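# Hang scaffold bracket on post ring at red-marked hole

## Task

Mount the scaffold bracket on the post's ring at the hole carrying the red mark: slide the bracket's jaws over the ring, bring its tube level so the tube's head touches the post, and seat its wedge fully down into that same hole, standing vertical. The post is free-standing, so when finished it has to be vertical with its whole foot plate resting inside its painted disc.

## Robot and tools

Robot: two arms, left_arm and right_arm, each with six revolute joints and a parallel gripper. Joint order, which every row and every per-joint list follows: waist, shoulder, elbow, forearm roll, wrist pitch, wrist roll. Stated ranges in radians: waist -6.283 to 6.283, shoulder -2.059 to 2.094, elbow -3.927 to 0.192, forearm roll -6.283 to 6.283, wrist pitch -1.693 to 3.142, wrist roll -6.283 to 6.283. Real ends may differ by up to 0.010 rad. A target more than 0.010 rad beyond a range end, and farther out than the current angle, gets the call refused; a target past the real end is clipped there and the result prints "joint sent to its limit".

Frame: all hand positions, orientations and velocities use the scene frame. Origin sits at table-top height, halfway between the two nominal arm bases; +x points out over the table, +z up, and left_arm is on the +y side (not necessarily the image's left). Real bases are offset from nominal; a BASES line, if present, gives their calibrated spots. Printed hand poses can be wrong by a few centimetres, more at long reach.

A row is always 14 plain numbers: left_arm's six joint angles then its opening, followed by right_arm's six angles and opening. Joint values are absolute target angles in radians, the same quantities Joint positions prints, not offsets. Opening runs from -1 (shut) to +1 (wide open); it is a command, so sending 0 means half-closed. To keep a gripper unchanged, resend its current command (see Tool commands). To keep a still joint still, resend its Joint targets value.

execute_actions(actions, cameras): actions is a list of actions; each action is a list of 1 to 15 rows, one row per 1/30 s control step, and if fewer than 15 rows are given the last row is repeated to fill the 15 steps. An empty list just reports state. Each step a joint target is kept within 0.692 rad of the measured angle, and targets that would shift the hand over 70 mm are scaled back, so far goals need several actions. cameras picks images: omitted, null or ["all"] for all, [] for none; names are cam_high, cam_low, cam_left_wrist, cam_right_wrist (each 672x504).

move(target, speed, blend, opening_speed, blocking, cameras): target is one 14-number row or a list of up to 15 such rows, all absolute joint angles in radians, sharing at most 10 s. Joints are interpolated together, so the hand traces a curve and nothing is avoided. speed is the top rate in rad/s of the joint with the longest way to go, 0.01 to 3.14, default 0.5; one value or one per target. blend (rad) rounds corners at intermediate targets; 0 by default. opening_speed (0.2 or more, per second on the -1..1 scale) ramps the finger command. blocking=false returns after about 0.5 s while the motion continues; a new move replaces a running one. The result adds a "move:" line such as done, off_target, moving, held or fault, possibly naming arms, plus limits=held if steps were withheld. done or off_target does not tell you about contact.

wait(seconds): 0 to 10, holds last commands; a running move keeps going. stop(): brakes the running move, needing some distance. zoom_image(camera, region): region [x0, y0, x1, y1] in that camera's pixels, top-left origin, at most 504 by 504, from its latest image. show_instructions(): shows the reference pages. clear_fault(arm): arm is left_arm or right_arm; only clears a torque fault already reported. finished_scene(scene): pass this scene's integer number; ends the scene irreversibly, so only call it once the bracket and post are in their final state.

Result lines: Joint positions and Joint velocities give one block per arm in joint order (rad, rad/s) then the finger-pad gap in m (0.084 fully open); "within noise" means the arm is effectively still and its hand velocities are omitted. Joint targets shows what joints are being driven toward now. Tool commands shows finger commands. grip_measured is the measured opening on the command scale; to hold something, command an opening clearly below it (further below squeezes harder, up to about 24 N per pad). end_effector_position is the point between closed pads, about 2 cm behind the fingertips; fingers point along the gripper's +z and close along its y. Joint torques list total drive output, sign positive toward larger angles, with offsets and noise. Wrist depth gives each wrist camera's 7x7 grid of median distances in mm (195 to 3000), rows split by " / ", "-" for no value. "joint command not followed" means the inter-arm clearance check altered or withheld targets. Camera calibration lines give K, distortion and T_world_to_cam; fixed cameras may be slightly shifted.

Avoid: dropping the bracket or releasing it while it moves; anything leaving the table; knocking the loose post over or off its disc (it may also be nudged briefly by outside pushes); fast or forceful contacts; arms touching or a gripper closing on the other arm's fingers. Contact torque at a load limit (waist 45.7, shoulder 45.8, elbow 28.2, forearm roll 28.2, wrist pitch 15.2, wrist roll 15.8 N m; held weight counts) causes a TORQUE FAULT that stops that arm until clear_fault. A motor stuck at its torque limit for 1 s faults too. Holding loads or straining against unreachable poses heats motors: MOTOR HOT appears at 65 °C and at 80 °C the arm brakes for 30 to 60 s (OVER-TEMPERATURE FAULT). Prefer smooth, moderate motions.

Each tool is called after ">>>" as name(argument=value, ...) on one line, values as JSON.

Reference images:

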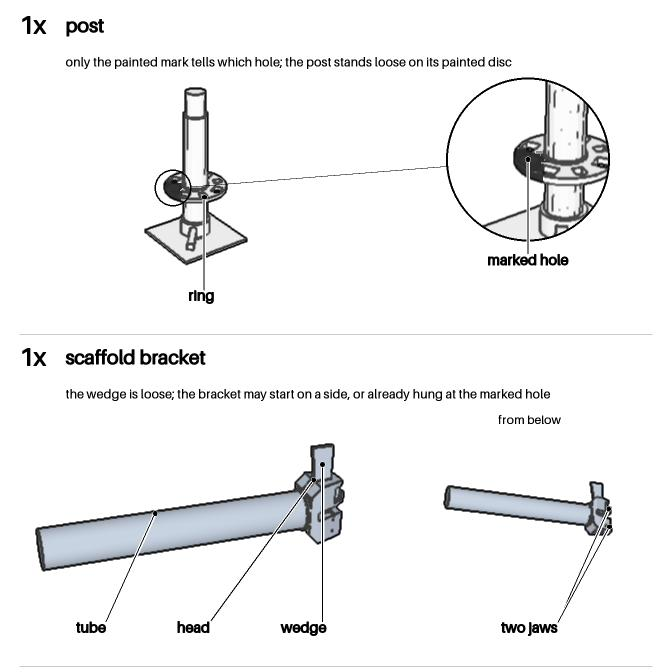

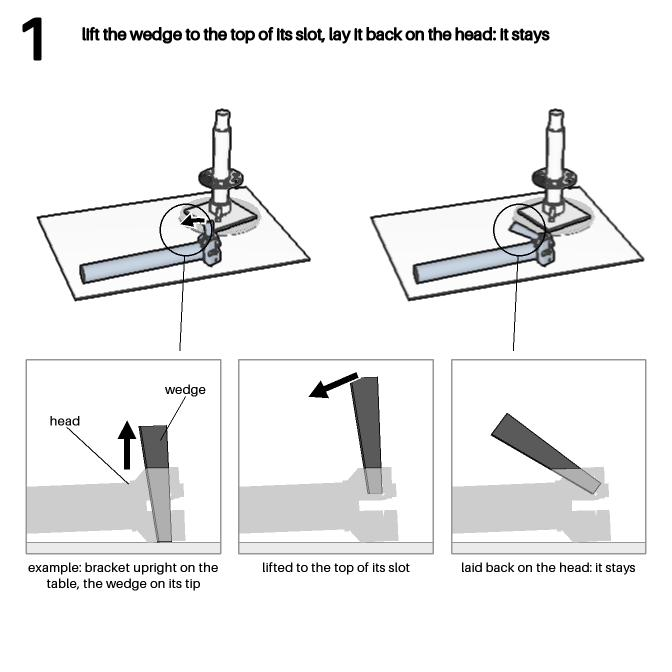

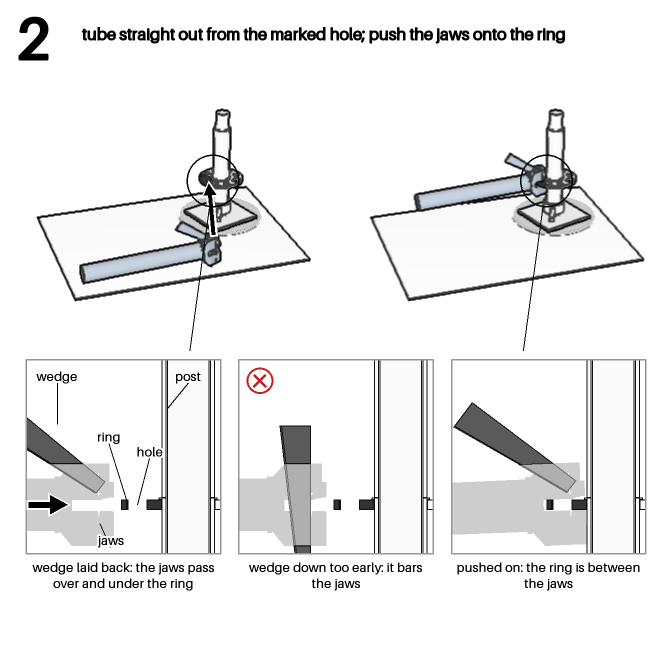

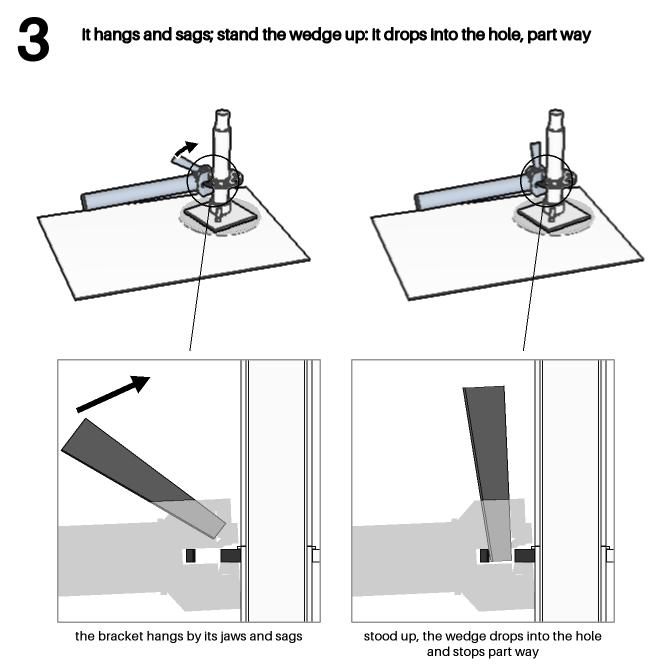

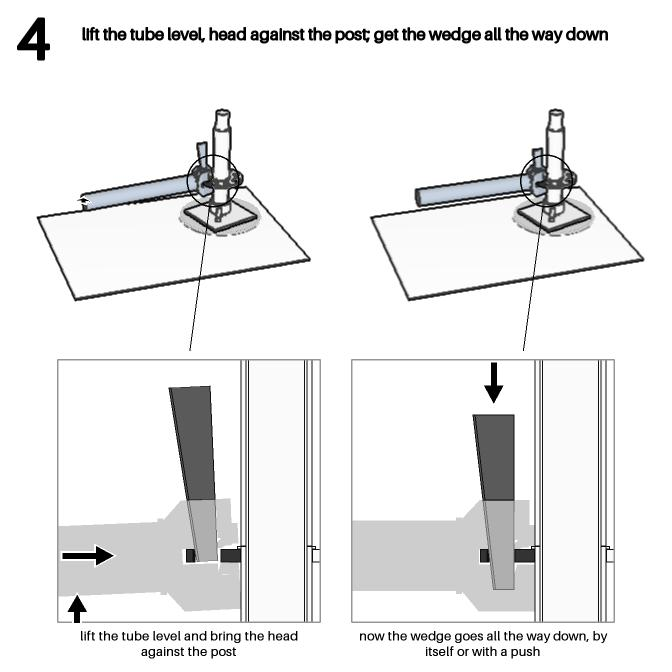

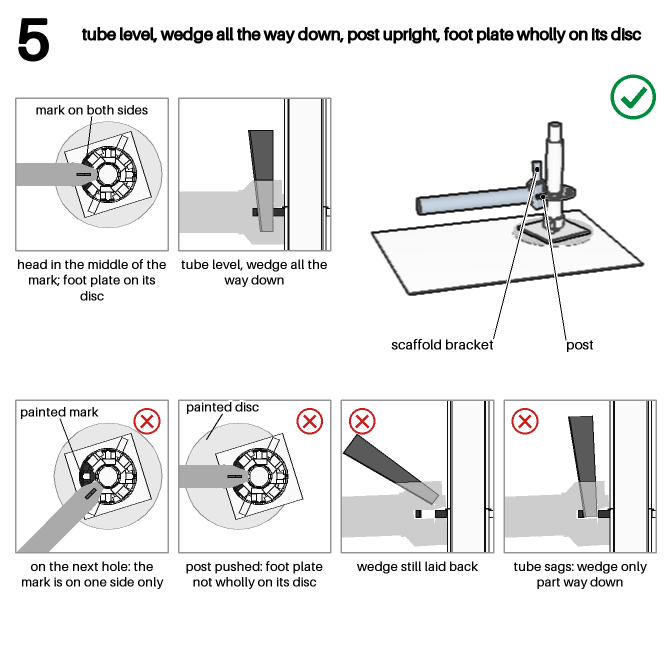

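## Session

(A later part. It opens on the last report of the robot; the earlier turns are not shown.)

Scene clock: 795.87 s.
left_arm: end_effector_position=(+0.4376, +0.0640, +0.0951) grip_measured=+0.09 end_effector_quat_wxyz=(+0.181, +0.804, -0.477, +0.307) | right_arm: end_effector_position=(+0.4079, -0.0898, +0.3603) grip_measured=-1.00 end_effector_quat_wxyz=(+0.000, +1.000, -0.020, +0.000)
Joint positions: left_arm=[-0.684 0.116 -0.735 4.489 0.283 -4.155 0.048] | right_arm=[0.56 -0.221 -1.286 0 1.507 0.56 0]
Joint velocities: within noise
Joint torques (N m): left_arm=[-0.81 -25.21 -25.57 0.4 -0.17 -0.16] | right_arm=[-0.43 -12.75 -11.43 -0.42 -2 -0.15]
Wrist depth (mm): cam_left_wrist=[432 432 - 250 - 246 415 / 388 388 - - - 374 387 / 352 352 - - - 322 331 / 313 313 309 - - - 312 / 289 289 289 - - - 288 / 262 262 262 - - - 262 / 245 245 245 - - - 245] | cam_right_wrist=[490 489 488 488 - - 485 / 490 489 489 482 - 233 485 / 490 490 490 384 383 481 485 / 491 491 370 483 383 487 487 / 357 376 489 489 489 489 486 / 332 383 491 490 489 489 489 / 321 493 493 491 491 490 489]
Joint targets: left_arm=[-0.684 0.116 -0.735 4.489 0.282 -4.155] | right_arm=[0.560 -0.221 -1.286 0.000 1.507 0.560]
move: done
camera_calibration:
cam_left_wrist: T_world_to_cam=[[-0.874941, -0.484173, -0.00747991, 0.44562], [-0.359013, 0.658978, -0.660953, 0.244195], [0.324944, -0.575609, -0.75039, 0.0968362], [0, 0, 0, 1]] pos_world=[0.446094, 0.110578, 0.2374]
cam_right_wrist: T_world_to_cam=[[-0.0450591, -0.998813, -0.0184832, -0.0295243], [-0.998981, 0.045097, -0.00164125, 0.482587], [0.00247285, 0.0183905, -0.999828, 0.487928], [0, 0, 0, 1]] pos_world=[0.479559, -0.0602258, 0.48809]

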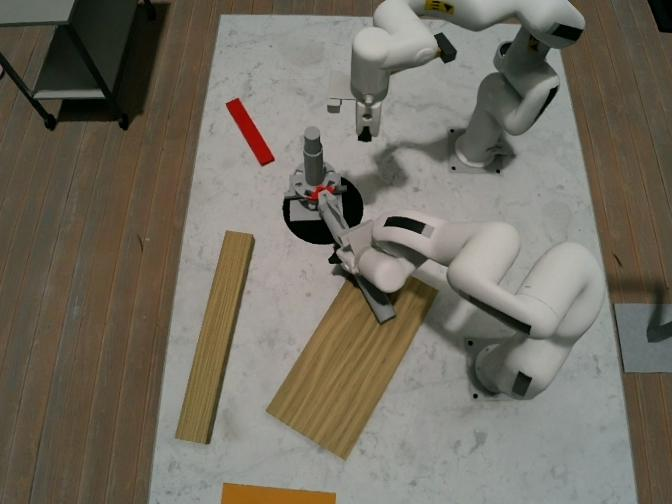

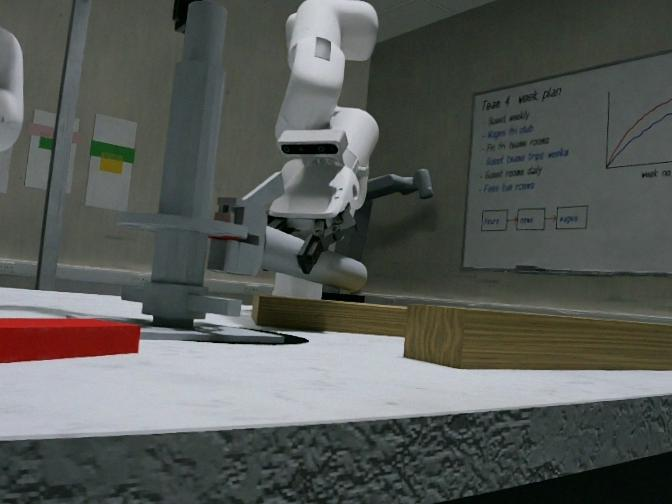

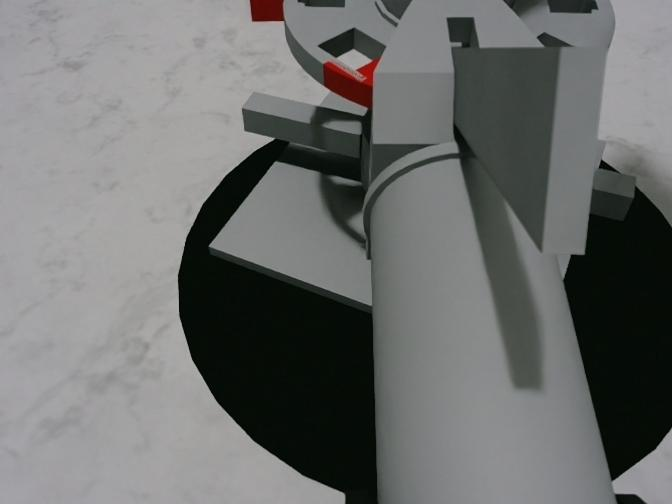

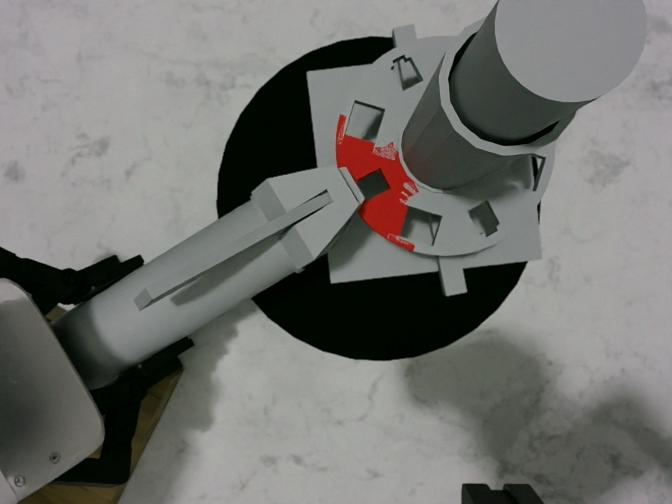

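>>> move(target=[-0.718,0.173,-0.803,4.473,0.261,-4.166,-1,0.56,-0.221,-1.286,0,1.507,0.56,-1], speed=0.02)

>>> zoom_image(camera="cam_low", region=[170, 170, 290, 270])

>>> zoom_image(camera="cam_right_wrist", region=[150, 80, 450, 305])

Scene clock: 807.67 s.
left_arm: end_effector_position=(+0.4457, +0.0426, +0.0936) grip_measured=+0.09 end_effector_quat_wxyz=(+0.181, +0.803, -0.477, +0.308) | right_arm: end_effector_position=(+0.4079, -0.0898, +0.3603) grip_measured=-1.00 end_effector_quat_wxyz=(+0.000, +1.000, -0.020, +0.000)
Joint positions: left_arm=[-0.718 0.173 -0.803 4.473 0.261 -4.166 0.048] | right_arm=[0.56 -0.221 -1.286 0 1.507 0.56 0]
Joint velocities: within noise
Joint torques (N m): left_arm=[-3.44 -23.78 -25.83 1.05 0.96 0.38] | right_arm=[-0.36 -12.59 -11.38 -0.29 -2.01 -0.12]
Wrist depth (mm): cam_left_wrist=[433 433 - 251 - 238 413 / 388 387 - - - 232 385 / 351 351 - - - 341 339 / 312 312 296 - - - 302 / 287 288 288 - - - 286 / 261 261 261 - - - 260 / 244 244 244 - - - 243] | cam_right_wrist=[490 489 488 488 - - 485 / 490 490 488 487 257 233 486 / 490 490 490 352 383 482 486 / 363 386 371 483 483 487 486 / 328 379 490 491 489 488 487 / 311 360 491 491 490 489 489 / 304 472 492 492 490 490 489]
Joint targets: left_arm=[-0.718 0.173 -0.803 4.473 0.261 -4.166] | right_arm=[0.560 -0.221 -1.286 0.000 1.507 0.560]
move: done
camera_calibration:
cam_left_wrist: T_world_to_cam=[[-0.875163, -0.483734, -0.00955875, 0.442635], [-0.356629, 0.658305, -0.662911, 0.259374], [0.326965, -0.576746, -0.748638, 0.0797718], [0, 0, 0, 1]] pos_world=[0.453795, 0.0893787, 0.235893]
cam_right_wrist: T_world_to_cam=[[-0.0450591, -0.998813, -0.0184832, -0.0295243], [-0.998981, 0.045097, -0.00164125, 0.482587], [0.00247285, 0.0183905, -0.999828, 0.487928], [0, 0, 0, 1]] pos_world=[0.479559, -0.0602258, 0.48809]

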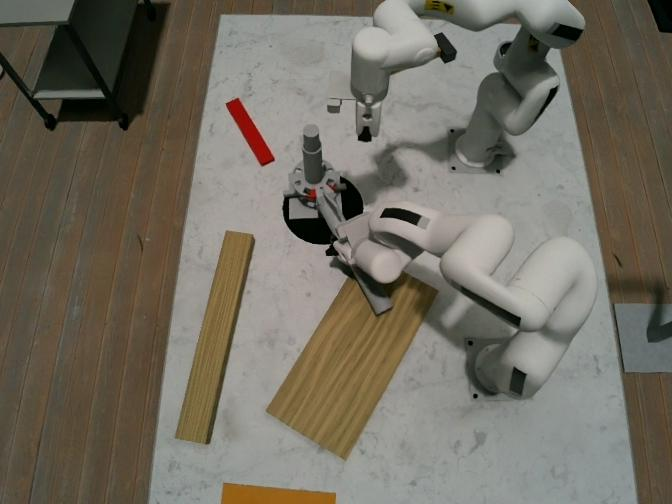

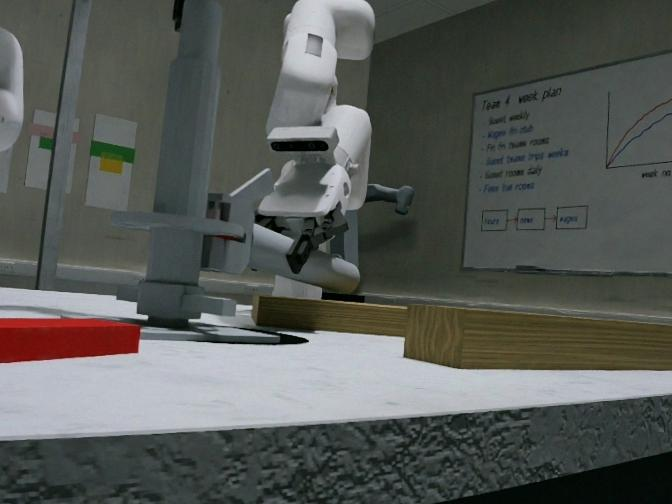

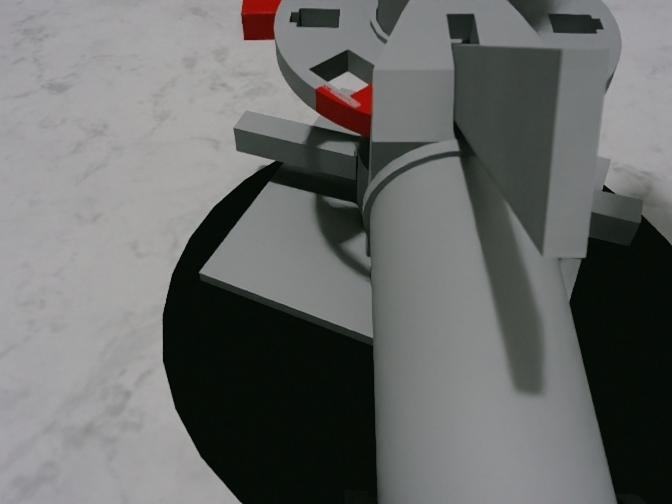

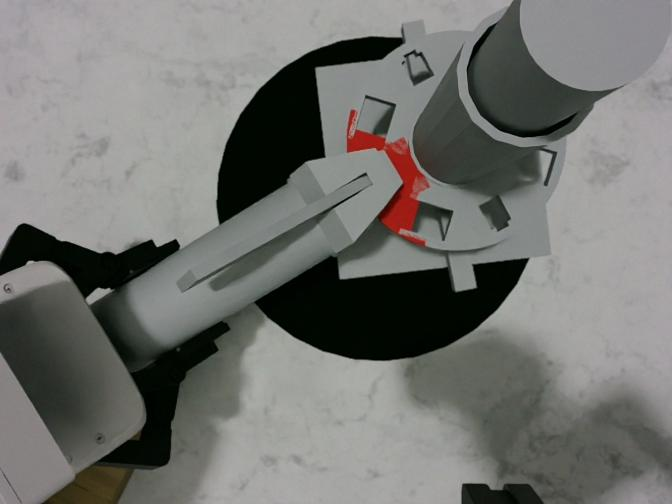

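Scaled by 4.200 from the camera's 672x504 image, which has a finer 960x720 frame.

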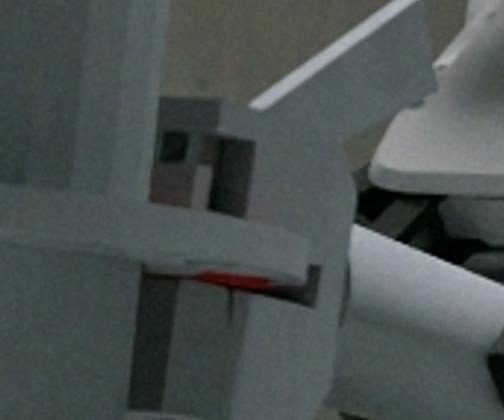

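Scaled by 1.680 from the camera's 672x504 image, which has a finer 960x720 frame.

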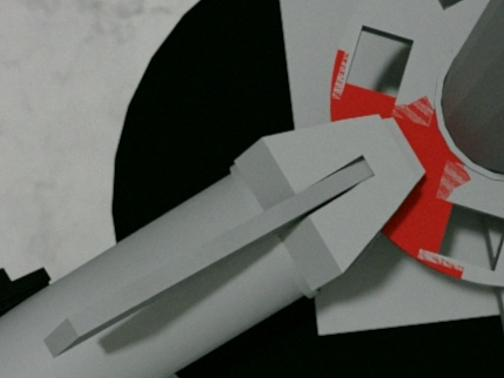

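>>> move(target=[[-0.718,0.173,-0.803,4.473,0.261,-4.166,-1,0.35,-0.5,-0.9,0,0.7,0,-1],[-0.718,0.173,-0.803,4.473,0.261,-4.166,-1,0.7135,-0.441,-0.2934,0,0.1344,0,-1]], speed=[0.7,0.4])

>>> zoom_image(camera="cam_high", region=[270, 100, 520, 290])

Scene clock: 866.37 s.
left_arm: end_effector_position=(+0.4457, +0.0426, +0.0936) grip_measured=+0.09 end_effector_quat_wxyz=(+0.181, +0.803, -0.477, +0.308) | right_arm: end_effector_position=(+0.3772, -0.0336, +0.1803) grip_measured=-1.00 end_effector_quat_wxyz=(-0.098, +0.902, +0.316, +0.279)
Joint positions: left_arm=[-0.718 0.173 -0.803 4.473 0.261 -4.166 0.048] | right_arm=[0.713 -0.441 -0.294 0 0.135 0 0]
Joint velocities: within noise
Joint torques (N m): left_arm=[-2.35 -24.7 -24.87 1.46 1.24 0.48] | right_arm=[0.66 -7.57 -10.58 -0.14 -2.95 -0.18]
Wrist depth (mm): cam_left_wrist=[432 432 - 251 - 238 413 / 388 388 - - - 231 386 / 351 351 - - - 340 339 / 312 312 295 - - - 302 / 288 288 287 - - - 286 / 261 261 261 - - - 260 / 244 244 244 - - - 243] | cam_right_wrist=[- - 492 492 490 450 416 / - - 207 434 454 445 430 / - - 202 242 423 421 411 / - - 197 249 257 199 200 / - - - 238 234 231 225 / 301 - 203 220 239 230 224 / 285 280 293 321 320 320 314]
Joint targets: left_arm=[-0.718 0.173 -0.803 4.473 0.261 -4.166] | right_arm=[0.714 -0.441 -0.293 0.000 0.134 0.000]
move: done
camera_calibration:
cam_left_wrist: T_world_to_cam=[[-0.875163, -0.483734, -0.00955875, 0.442634], [-0.356629, 0.658305, -0.662911, 0.259307], [0.326965, -0.576746, -0.748638, 0.0796969], [0, 0, 0, 1]] pos_world=[0.453795, 0.0893787, 0.235793]
cam_right_wrist: T_world_to_cam=[[0.628455, -0.777629, -0.0183597, -0.22481], [-0.647655, -0.51005, -0.566032, 0.399622], [0.430799, 0.367616, -0.824179, 0.125446], [0, 0, 0, 1]] pos_world=[0.346059, -0.0171079, 0.325461]

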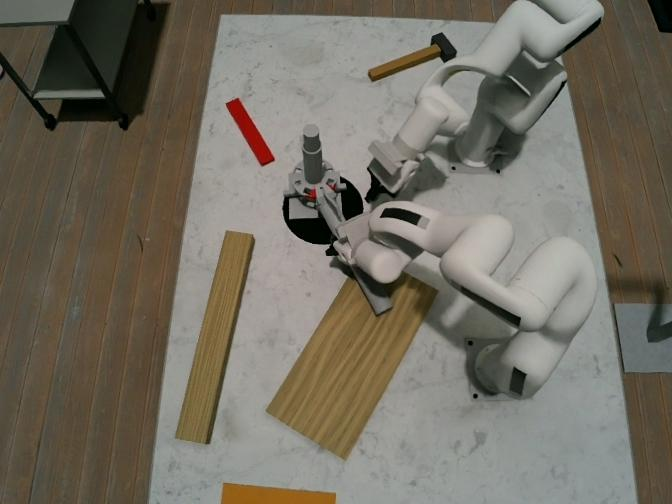

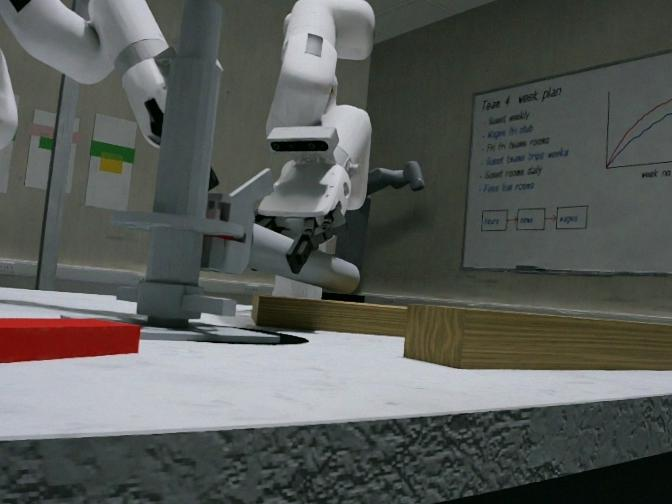

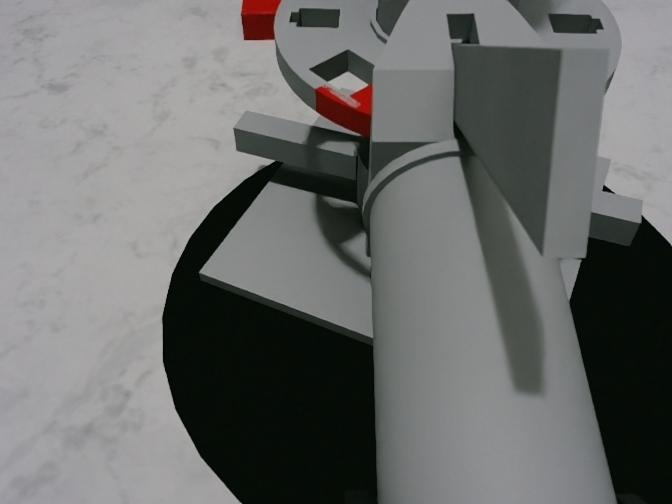

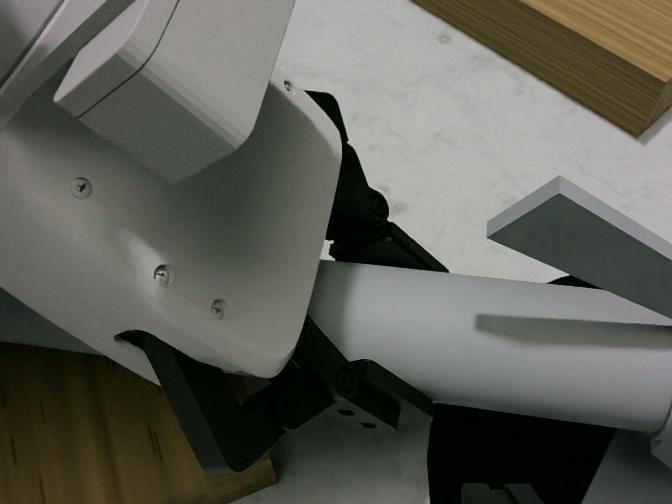

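Scaled by 2.016 from the camera's 672x504 image, which has a finer 960x720 frame.

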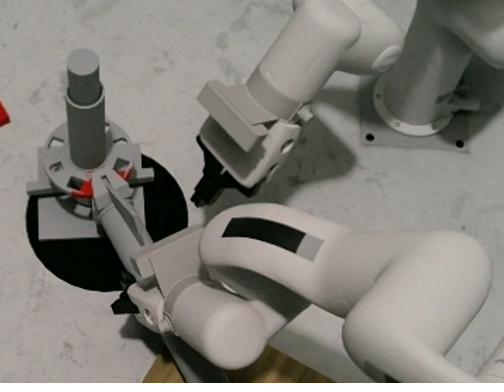

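>>> move(target=[[-0.718,0.173,-0.803,4.473,0.261,-4.166,-1,0.7135,-0.0416,-0.6167,0,0.0583,0,-1],[-0.718,0.173,-0.803,4.473,0.261,-4.166,-1,0.66,-0.0416,-0.6167,0,0.0583,0,-1]], speed=[0.15,0.04])

>>> zoom_image(camera="cam_low", region=[170, 130, 370, 280])

Scene clock: 900.53 s.
left_arm: end_effector_position=(+0.4457, +0.0426, +0.0936) grip_measured=+0.09 end_effector_quat_wxyz=(+0.181, +0.803, -0.477, +0.308) | right_arm: end_effector_position=(+0.4334, +0.0113, +0.1737) grip_measured=-1.00 end_effector_quat_wxyz=(-0.098, +0.902, +0.316, +0.279)
Joint positions: left_arm=[-0.718 0.173 -0.803 4.473 0.261 -4.166 0.048] | right_arm=[0.714 -0.149 -0.53 0 0.079 0 0]
Joint velocities: within noise
Joint torques (N m): left_arm=[-2.02 -24.3 -24.94 1.57 1.05 0.69] | right_arm=[-0.6 -12.9 -9.75 -0.34 -2.85 -0.13]
Wrist depth (mm): cam_left_wrist=[433 432 - 252 - - - / 388 387 - - - - - / 352 351 - - - - - / 312 312 295 - - - - / 288 288 288 - - - - / 261 261 261 - - - 260 / 244 244 244 - - - 243] | cam_right_wrist=[438 484 483 482 445 407 406 / 395 438 446 446 444 419 377 / - 417 407 405 405 404 395 / - - 389 379 379 378 377 / - - - 350 357 356 355 / - - - 217 331 336 335 / - - - 203 218 319 317]
Joint targets: left_arm=[-0.718 0.173 -0.803 4.473 0.261 -4.166] | right_arm=[0.714 -0.149 -0.530 0.000 0.079 0.000]
move: held (right_arm; a check stopped the path); path passed 0 of 2 targets; limits=held; right_arm: the shoulder is farthest, 0.108 rad from its target
joint command not followed: on one or more control steps a check withheld the commanded joint targets of the right arm, and it was not sent them on those steps.
cause: the commanded joint targets, or the way to them, would bring a part of the robot too close to another arm (a part of this arm just beyond the wrist roll and a part of the left arm just beyond the wrist roll).
camera_calibration:
cam_left_wrist: T_world_to_cam=[[-0.875163, -0.483734, -0.00955875, 0.442634], [-0.356629, 0.658305, -0.662911, 0.259307], [0.326965, -0.576746, -0.748638, 0.0796969], [0, 0, 0, 1]] pos_world=[0.453795, 0.0893787, 0.235793]
cam_right_wrist: T_world_to_cam=[[0.628514, -0.777579, -0.0184771, -0.225306], [-0.647663, -0.510053, -0.56602, 0.455358], [0.430701, 0.367719, -0.824184, 0.07933], [0, 0, 0, 1]] pos_world=[0.402358, 0.0278924, 0.318961]

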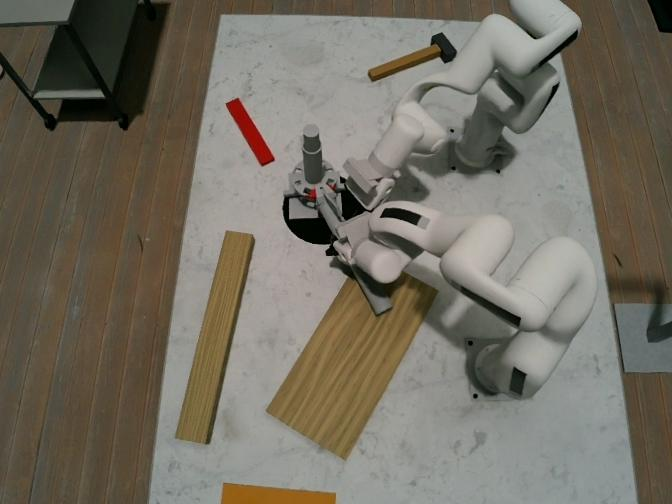

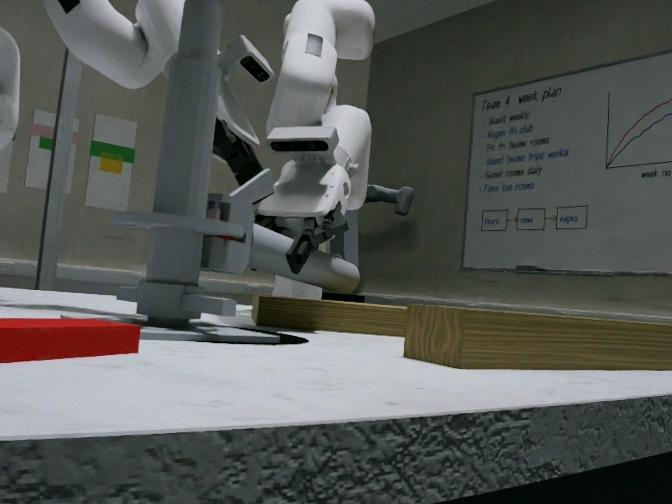

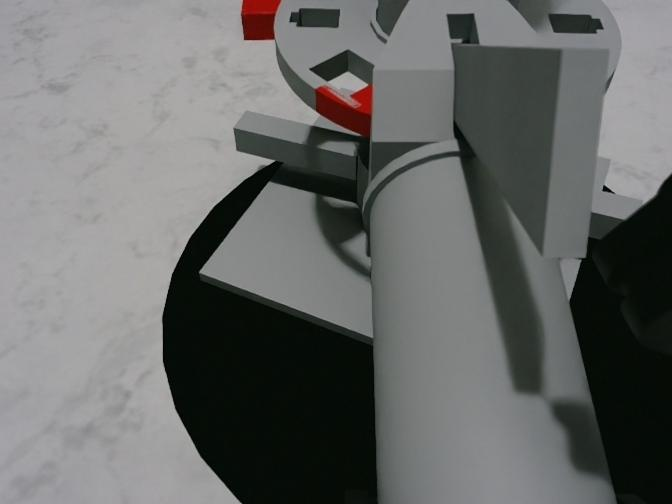

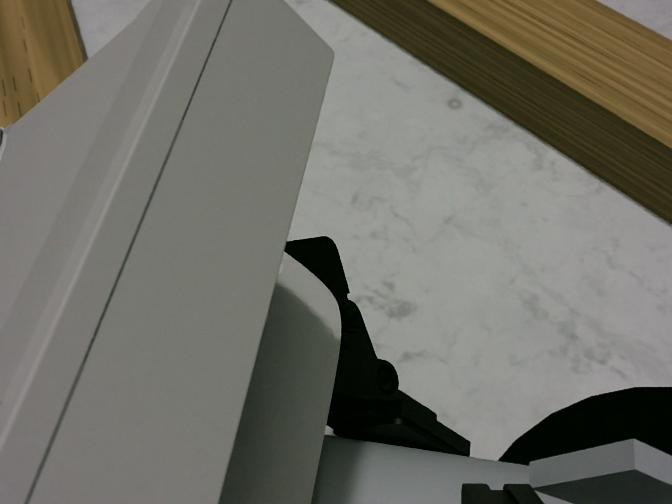

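Scaled by 2.520 from the camera's 672x504 image, which has a finer 960x720 frame.

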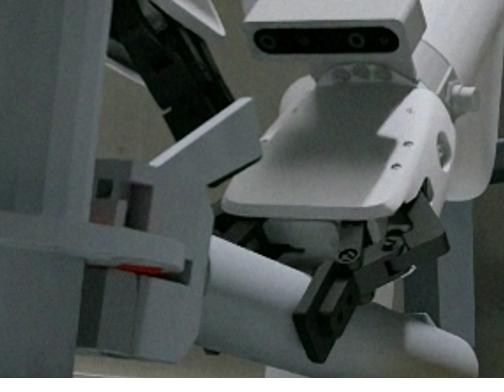

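>>> move(target=[[-0.718,0.173,-0.803,4.473,0.261,-4.166,-1,0.68,-0.35,-0.38,0,0.125,0,-1],[-0.718,0.173,-0.803,4.473,0.261,-4.166,-1,0.68,-0.35,-0.38,0,0.125,3.1416,-1],[-0.718,0.173,-0.803,4.473,0.261,-4.166,-1,0.7135,-0.149,-0.53,0,0.079,3.1416,-1],[-0.718,0.173,-0.803,4.473,0.261,-4.166,-1,0.7135,-0.0416,-0.6167,0,0.0583,3.1416,-1]], speed=[0.3,0.8,0.3,0.1])

>>> zoom_image(camera="cam_low", region=[170, 130, 370, 280])

Scene clock: 921.40 s.
left_arm: end_effector_position=(+0.4457, +0.0426, +0.0936) grip_measured=+0.09 end_effector_quat_wxyz=(+0.181, +0.803, -0.477, +0.308) | right_arm: end_effector_position=(+0.4256, -0.0010, +0.1784) grip_measured=-1.00 end_effector_quat_wxyz=(+0.280, -0.311, +0.903, +0.097)
Joint positions: left_arm=[-0.718 0.173 -0.803 4.473 0.261 -4.166 0.048] | right_arm=[0.704 -0.209 -0.485 0 0.093 3.142 0]
Joint velocities: within noise
Joint torques (N m): left_arm=[-2.38 -24.48 -25.23 1.45 1.13 0.68] | right_arm=[-0.87 -12.01 -10.2 -0.44 -2.73 -0.18]
Wrist depth (mm): cam_left_wrist=[432 432 - 251 - - - / 388 388 - - - - - / 351 351 - - - - - / 312 312 295 - - - 302 / 288 288 288 - - - 279 / 261 261 261 - - - 260 / 244 244 244 - - - 243] | cam_right_wrist=[213 246 246 246 245 245 244 / 231 259 260 264 264 259 263 / 245 275 275 281 280 279 273 / 246 287 300 299 298 298 257 / - 205 211 313 312 206 311 / - - - 198 198 200 - / - - 394 198 199 203 -]
Joint targets: left_arm=[-0.718 0.173 -0.803 4.473 0.261 -4.166] | right_arm=[0.703 -0.209 -0.485 0.000 0.093 3.142]
move: held (right_arm; a check stopped the path); path passed 2 of 4 targets; limits=held; right_arm: the shoulder is farthest, 0.167 rad from its target
joint command not followed: on one or more control steps a check withheld the commanded joint targets of the right arm, and it was not sent them on those steps.
cause: the commanded joint targets, or the way to them, would bring a part of the robot too close to another arm (a part of this arm just beyond the wrist roll and a part of the left arm just beyond the wrist roll).
camera_calibration:
cam_left_wrist: T_world_to_cam=[[-0.875163, -0.483734, -0.00955875, 0.442634], [-0.356629, 0.658305, -0.662911, 0.259307], [0.326965, -0.576746, -0.748638, 0.0796969], [0, 0, 0, 1]] pos_world=[0.453795, 0.0893787, 0.235793]
cam_right_wrist: T_world_to_cam=[[-0.604236, 0.796713, -0.0121352, 0.295202], [0.653556, 0.504261, 0.564434, -0.307876], [0.455811, 0.33312, -0.825389, 0.0805696], [0, 0, 0, 1]] pos_world=[0.342861, -0.106781, 0.243859]

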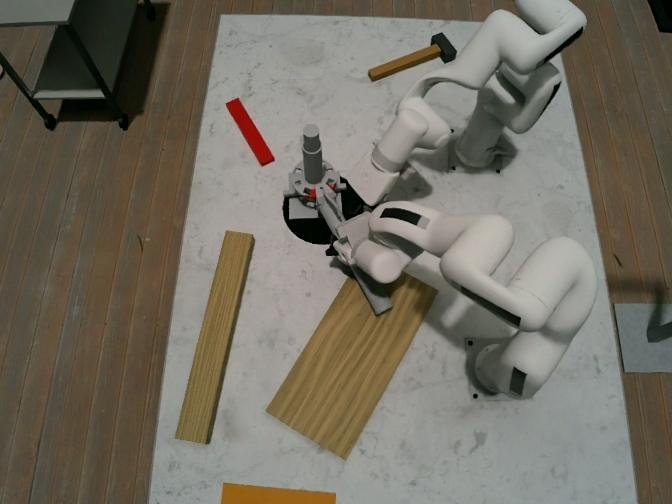

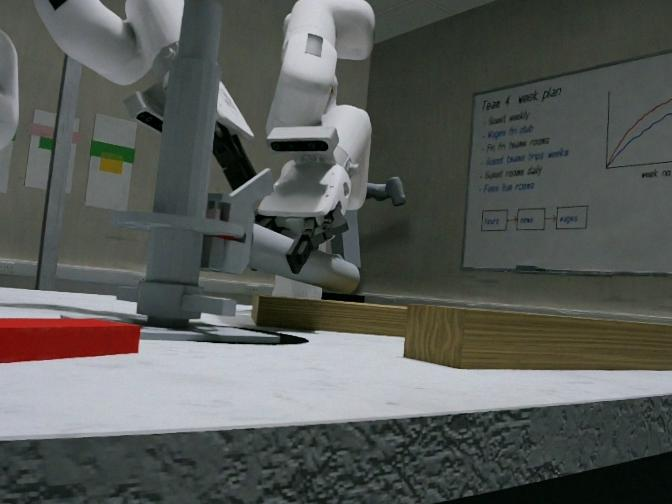

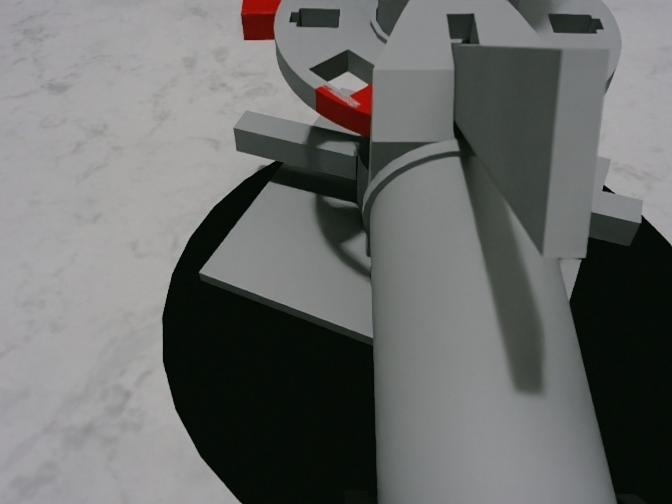

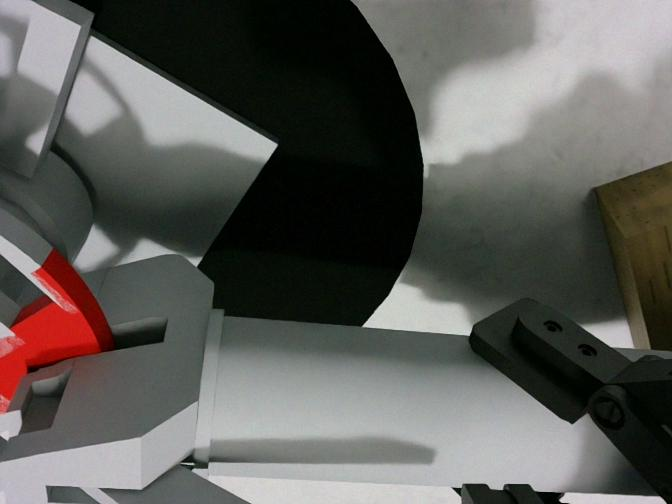

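Scaled by 2.520 from the camera's 672x504 image, which has a finer 960x720 frame.

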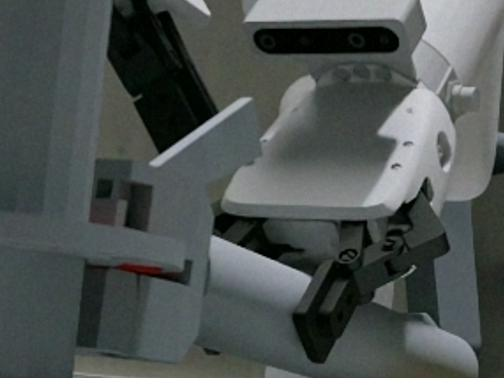

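>>> move(target=[[-0.718,0.173,-0.803,4.473,0.261,-4.166,-1,0.68,-0.35,-0.38,0,0.125,3.1416,-1],[-0.718,0.1844,-0.801,4.462,0.253,-4.150,-1,0.60,-0.40,-0.40,0,0.2,0,-1],[-0.718,0.1844,-0.801,4.462,0.253,-4.150,0.5,0.60,-0.40,-0.40,0,0.2,0,-1]], speed=[0.4,0.8,0.5], opening_speed=0.7, cameras=["cam_low"])

>>> zoom_image(camera="cam_low", region=[170, 130, 370, 280])

Scene clock: 940.77 s.
left_arm: end_effector_position=(+0.4442, +0.0463, +0.0866) grip_measured=+0.49 end_effector_quat_wxyz=(+0.175, +0.805, -0.478, +0.304) | right_arm: end_effector_position=(+0.4251, -0.0595, +0.2022) grip_measured=-1.00 end_effector_quat_wxyz=(-0.082, +0.918, +0.264, +0.284)
Joint positions: left_arm=[-0.718 0.184 -0.801 4.462 0.253 -4.15 0.065] | right_arm=[0.6 -0.4 -0.4 0 0.2 0 0]
Joint velocities: within noise
Joint torques (N m): left_arm=[0.92 -15.69 -13.79 0.27 -0.46 0.04] | right_arm=[-0.57 -9.2 -10.85 -0.53 -3.14 -0.22]
Wrist depth (mm): cam_left_wrist=[415 414 - - - 228 394 / 373 372 - - - 343 368 / 338 328 - - - 306 323 / 302 301 293 - - - 298 / 279 278 278 - - - 276 / 253 253 253 - - - 251 / 237 237 237 - - - 236] | cam_right_wrist=[530 527 518 470 452 463 520 / 489 488 487 479 456 428 482 / 445 445 444 442 442 440 439 / 211 266 416 414 413 413 412 / 206 233 275 398 390 388 272 / 203 247 243 238 212 221 220 / - 244 241 236 232 221 233]
Joint targets: left_arm=[-0.718 0.184 -0.801 4.462 0.253 -4.150] | right_arm=[0.600 -0.400 -0.400 0.000 0.200 0.000]
move: done
Images, in order (width x height): cam_low 672x504.

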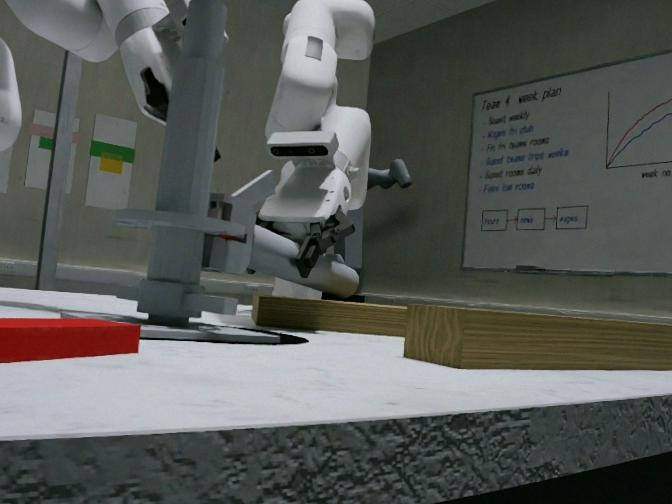

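Scaled by 2.520 from the camera's 672x504 image, which has a finer 960x720 frame.

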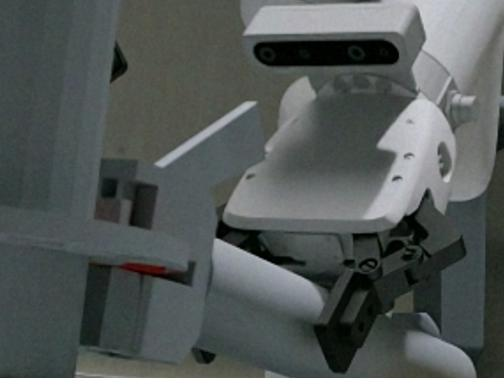

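>>> move(target=[[-0.6267,0.0415,-0.617,4.4935,0.303,-4.104,0.5,0.60,-0.40,-0.40,0,0.2,0,-1],[-0.6267,0.0415,-0.617,4.4935,0.303,-4.104,-1,0.60,-0.40,-0.40,0,0.2,0,-1]], speed=[0.1,0.5], opening_speed=1)

>>> zoom_image(camera="cam_low", region=[170, 130, 370, 280])

Scene clock: 949.27 s.
left_arm: end_effector_position=(+0.4182, +0.1051, +0.0838) grip_measured=+0.10 end_effector_quat_wxyz=(+0.172, +0.809, -0.478, +0.296) | right_arm: end_effector_position=(+0.4251, -0.0595, +0.2022) grip_measured=-1.00 end_effector_quat_wxyz=(-0.082, +0.918, +0.264, +0.284)
Joint positions: left_arm=[-0.627 0.042 -0.617 4.493 0.303 -4.104 0.048] | right_arm=[0.6 -0.4 -0.4 0 0.2 0 0]
Joint velocities: within noise
Joint torques (N m): left_arm=[0.63 -16.1 -18.65 -0.41 -0.96 -0.71] | right_arm=[-0.28 -9.02 -10.87 -0.5 -3.19 -0.16]
Wrist depth (mm): cam_left_wrist=[398 397 383 - - 394 394 / 360 360 359 - - 336 345 / 319 327 327 - - - 325 / 294 293 293 - - - 292 / 272 272 272 - - - 270 / 248 248 248 - - - 247 / 233 233 232 - - - 231] | cam_right_wrist=[530 528 517 470 452 463 520 / 489 489 487 480 456 429 482 / 445 445 444 443 442 441 438 / 383 416 416 414 414 413 412 / 275 392 399 397 390 389 395 / 251 249 244 239 231 220 223 / 250 255 246 238 233 222 233]
Joint targets: left_arm=[-0.627 0.042 -0.617 4.494 0.303 -4.104] | right_arm=[0.600 -0.400 -0.400 0.000 0.200 0.000]
move: done
camera_calibration:
cam_left_wrist: T_world_to_cam=[[-0.873183, -0.487258, -0.0114327, 0.448406], [-0.368532, 0.675409, -0.638754, 0.203092], [0.31896, -0.553536, -0.769326, 0.120061], [0, 0, 0, 1]] pos_world=[0.428092, 0.147777, 0.227218]
cam_right_wrist: T_world_to_cam=[[0.536408, -0.843759, -0.0183919, -0.239455], [-0.701242, -0.433467, -0.566009, 0.457238], [0.469603, 0.316509, -0.824194, 0.112916], [0, 0, 0, 1]] pos_world=[0.396054, -0.0395833, 0.347461]

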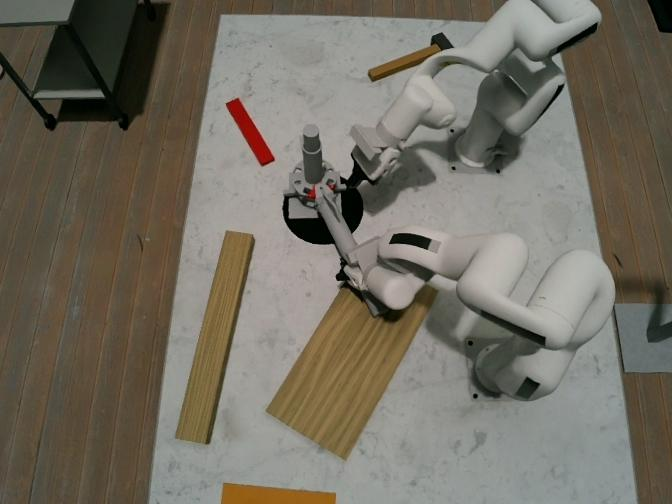

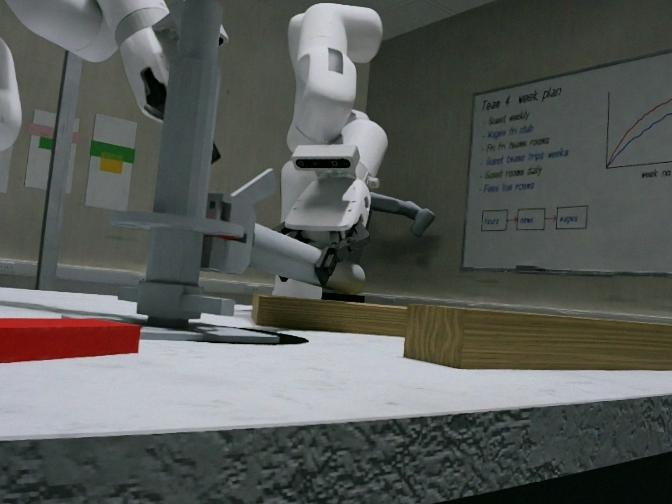

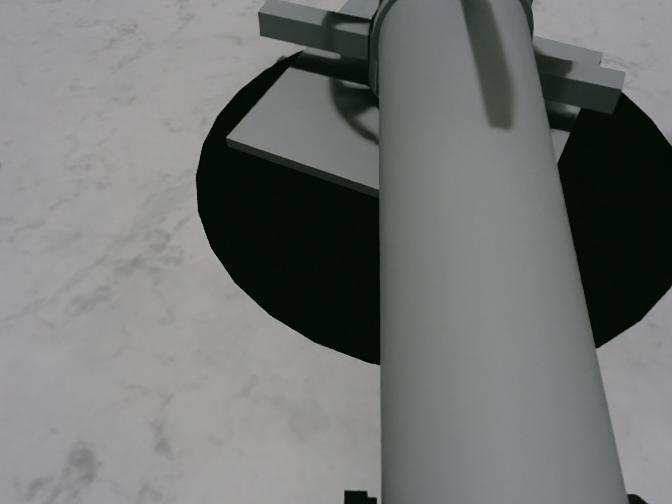

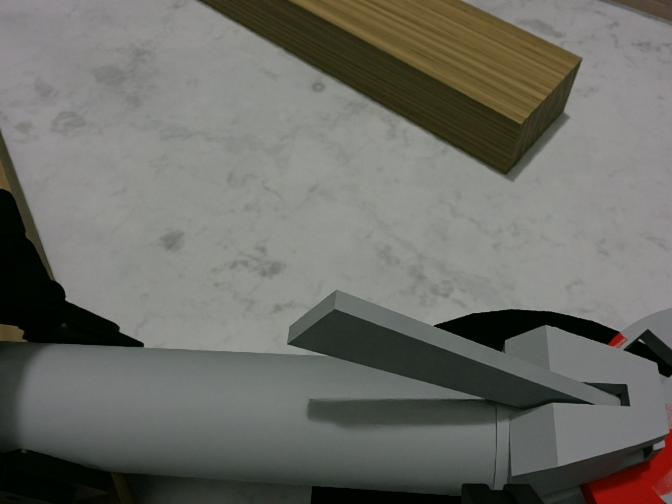

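Scaled by 2.520 from the camera's 672x504 image, which has a finer 960x720 frame.

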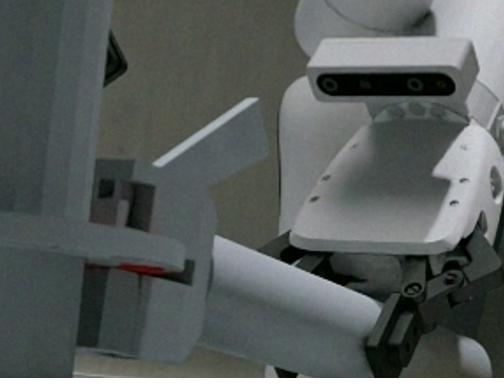

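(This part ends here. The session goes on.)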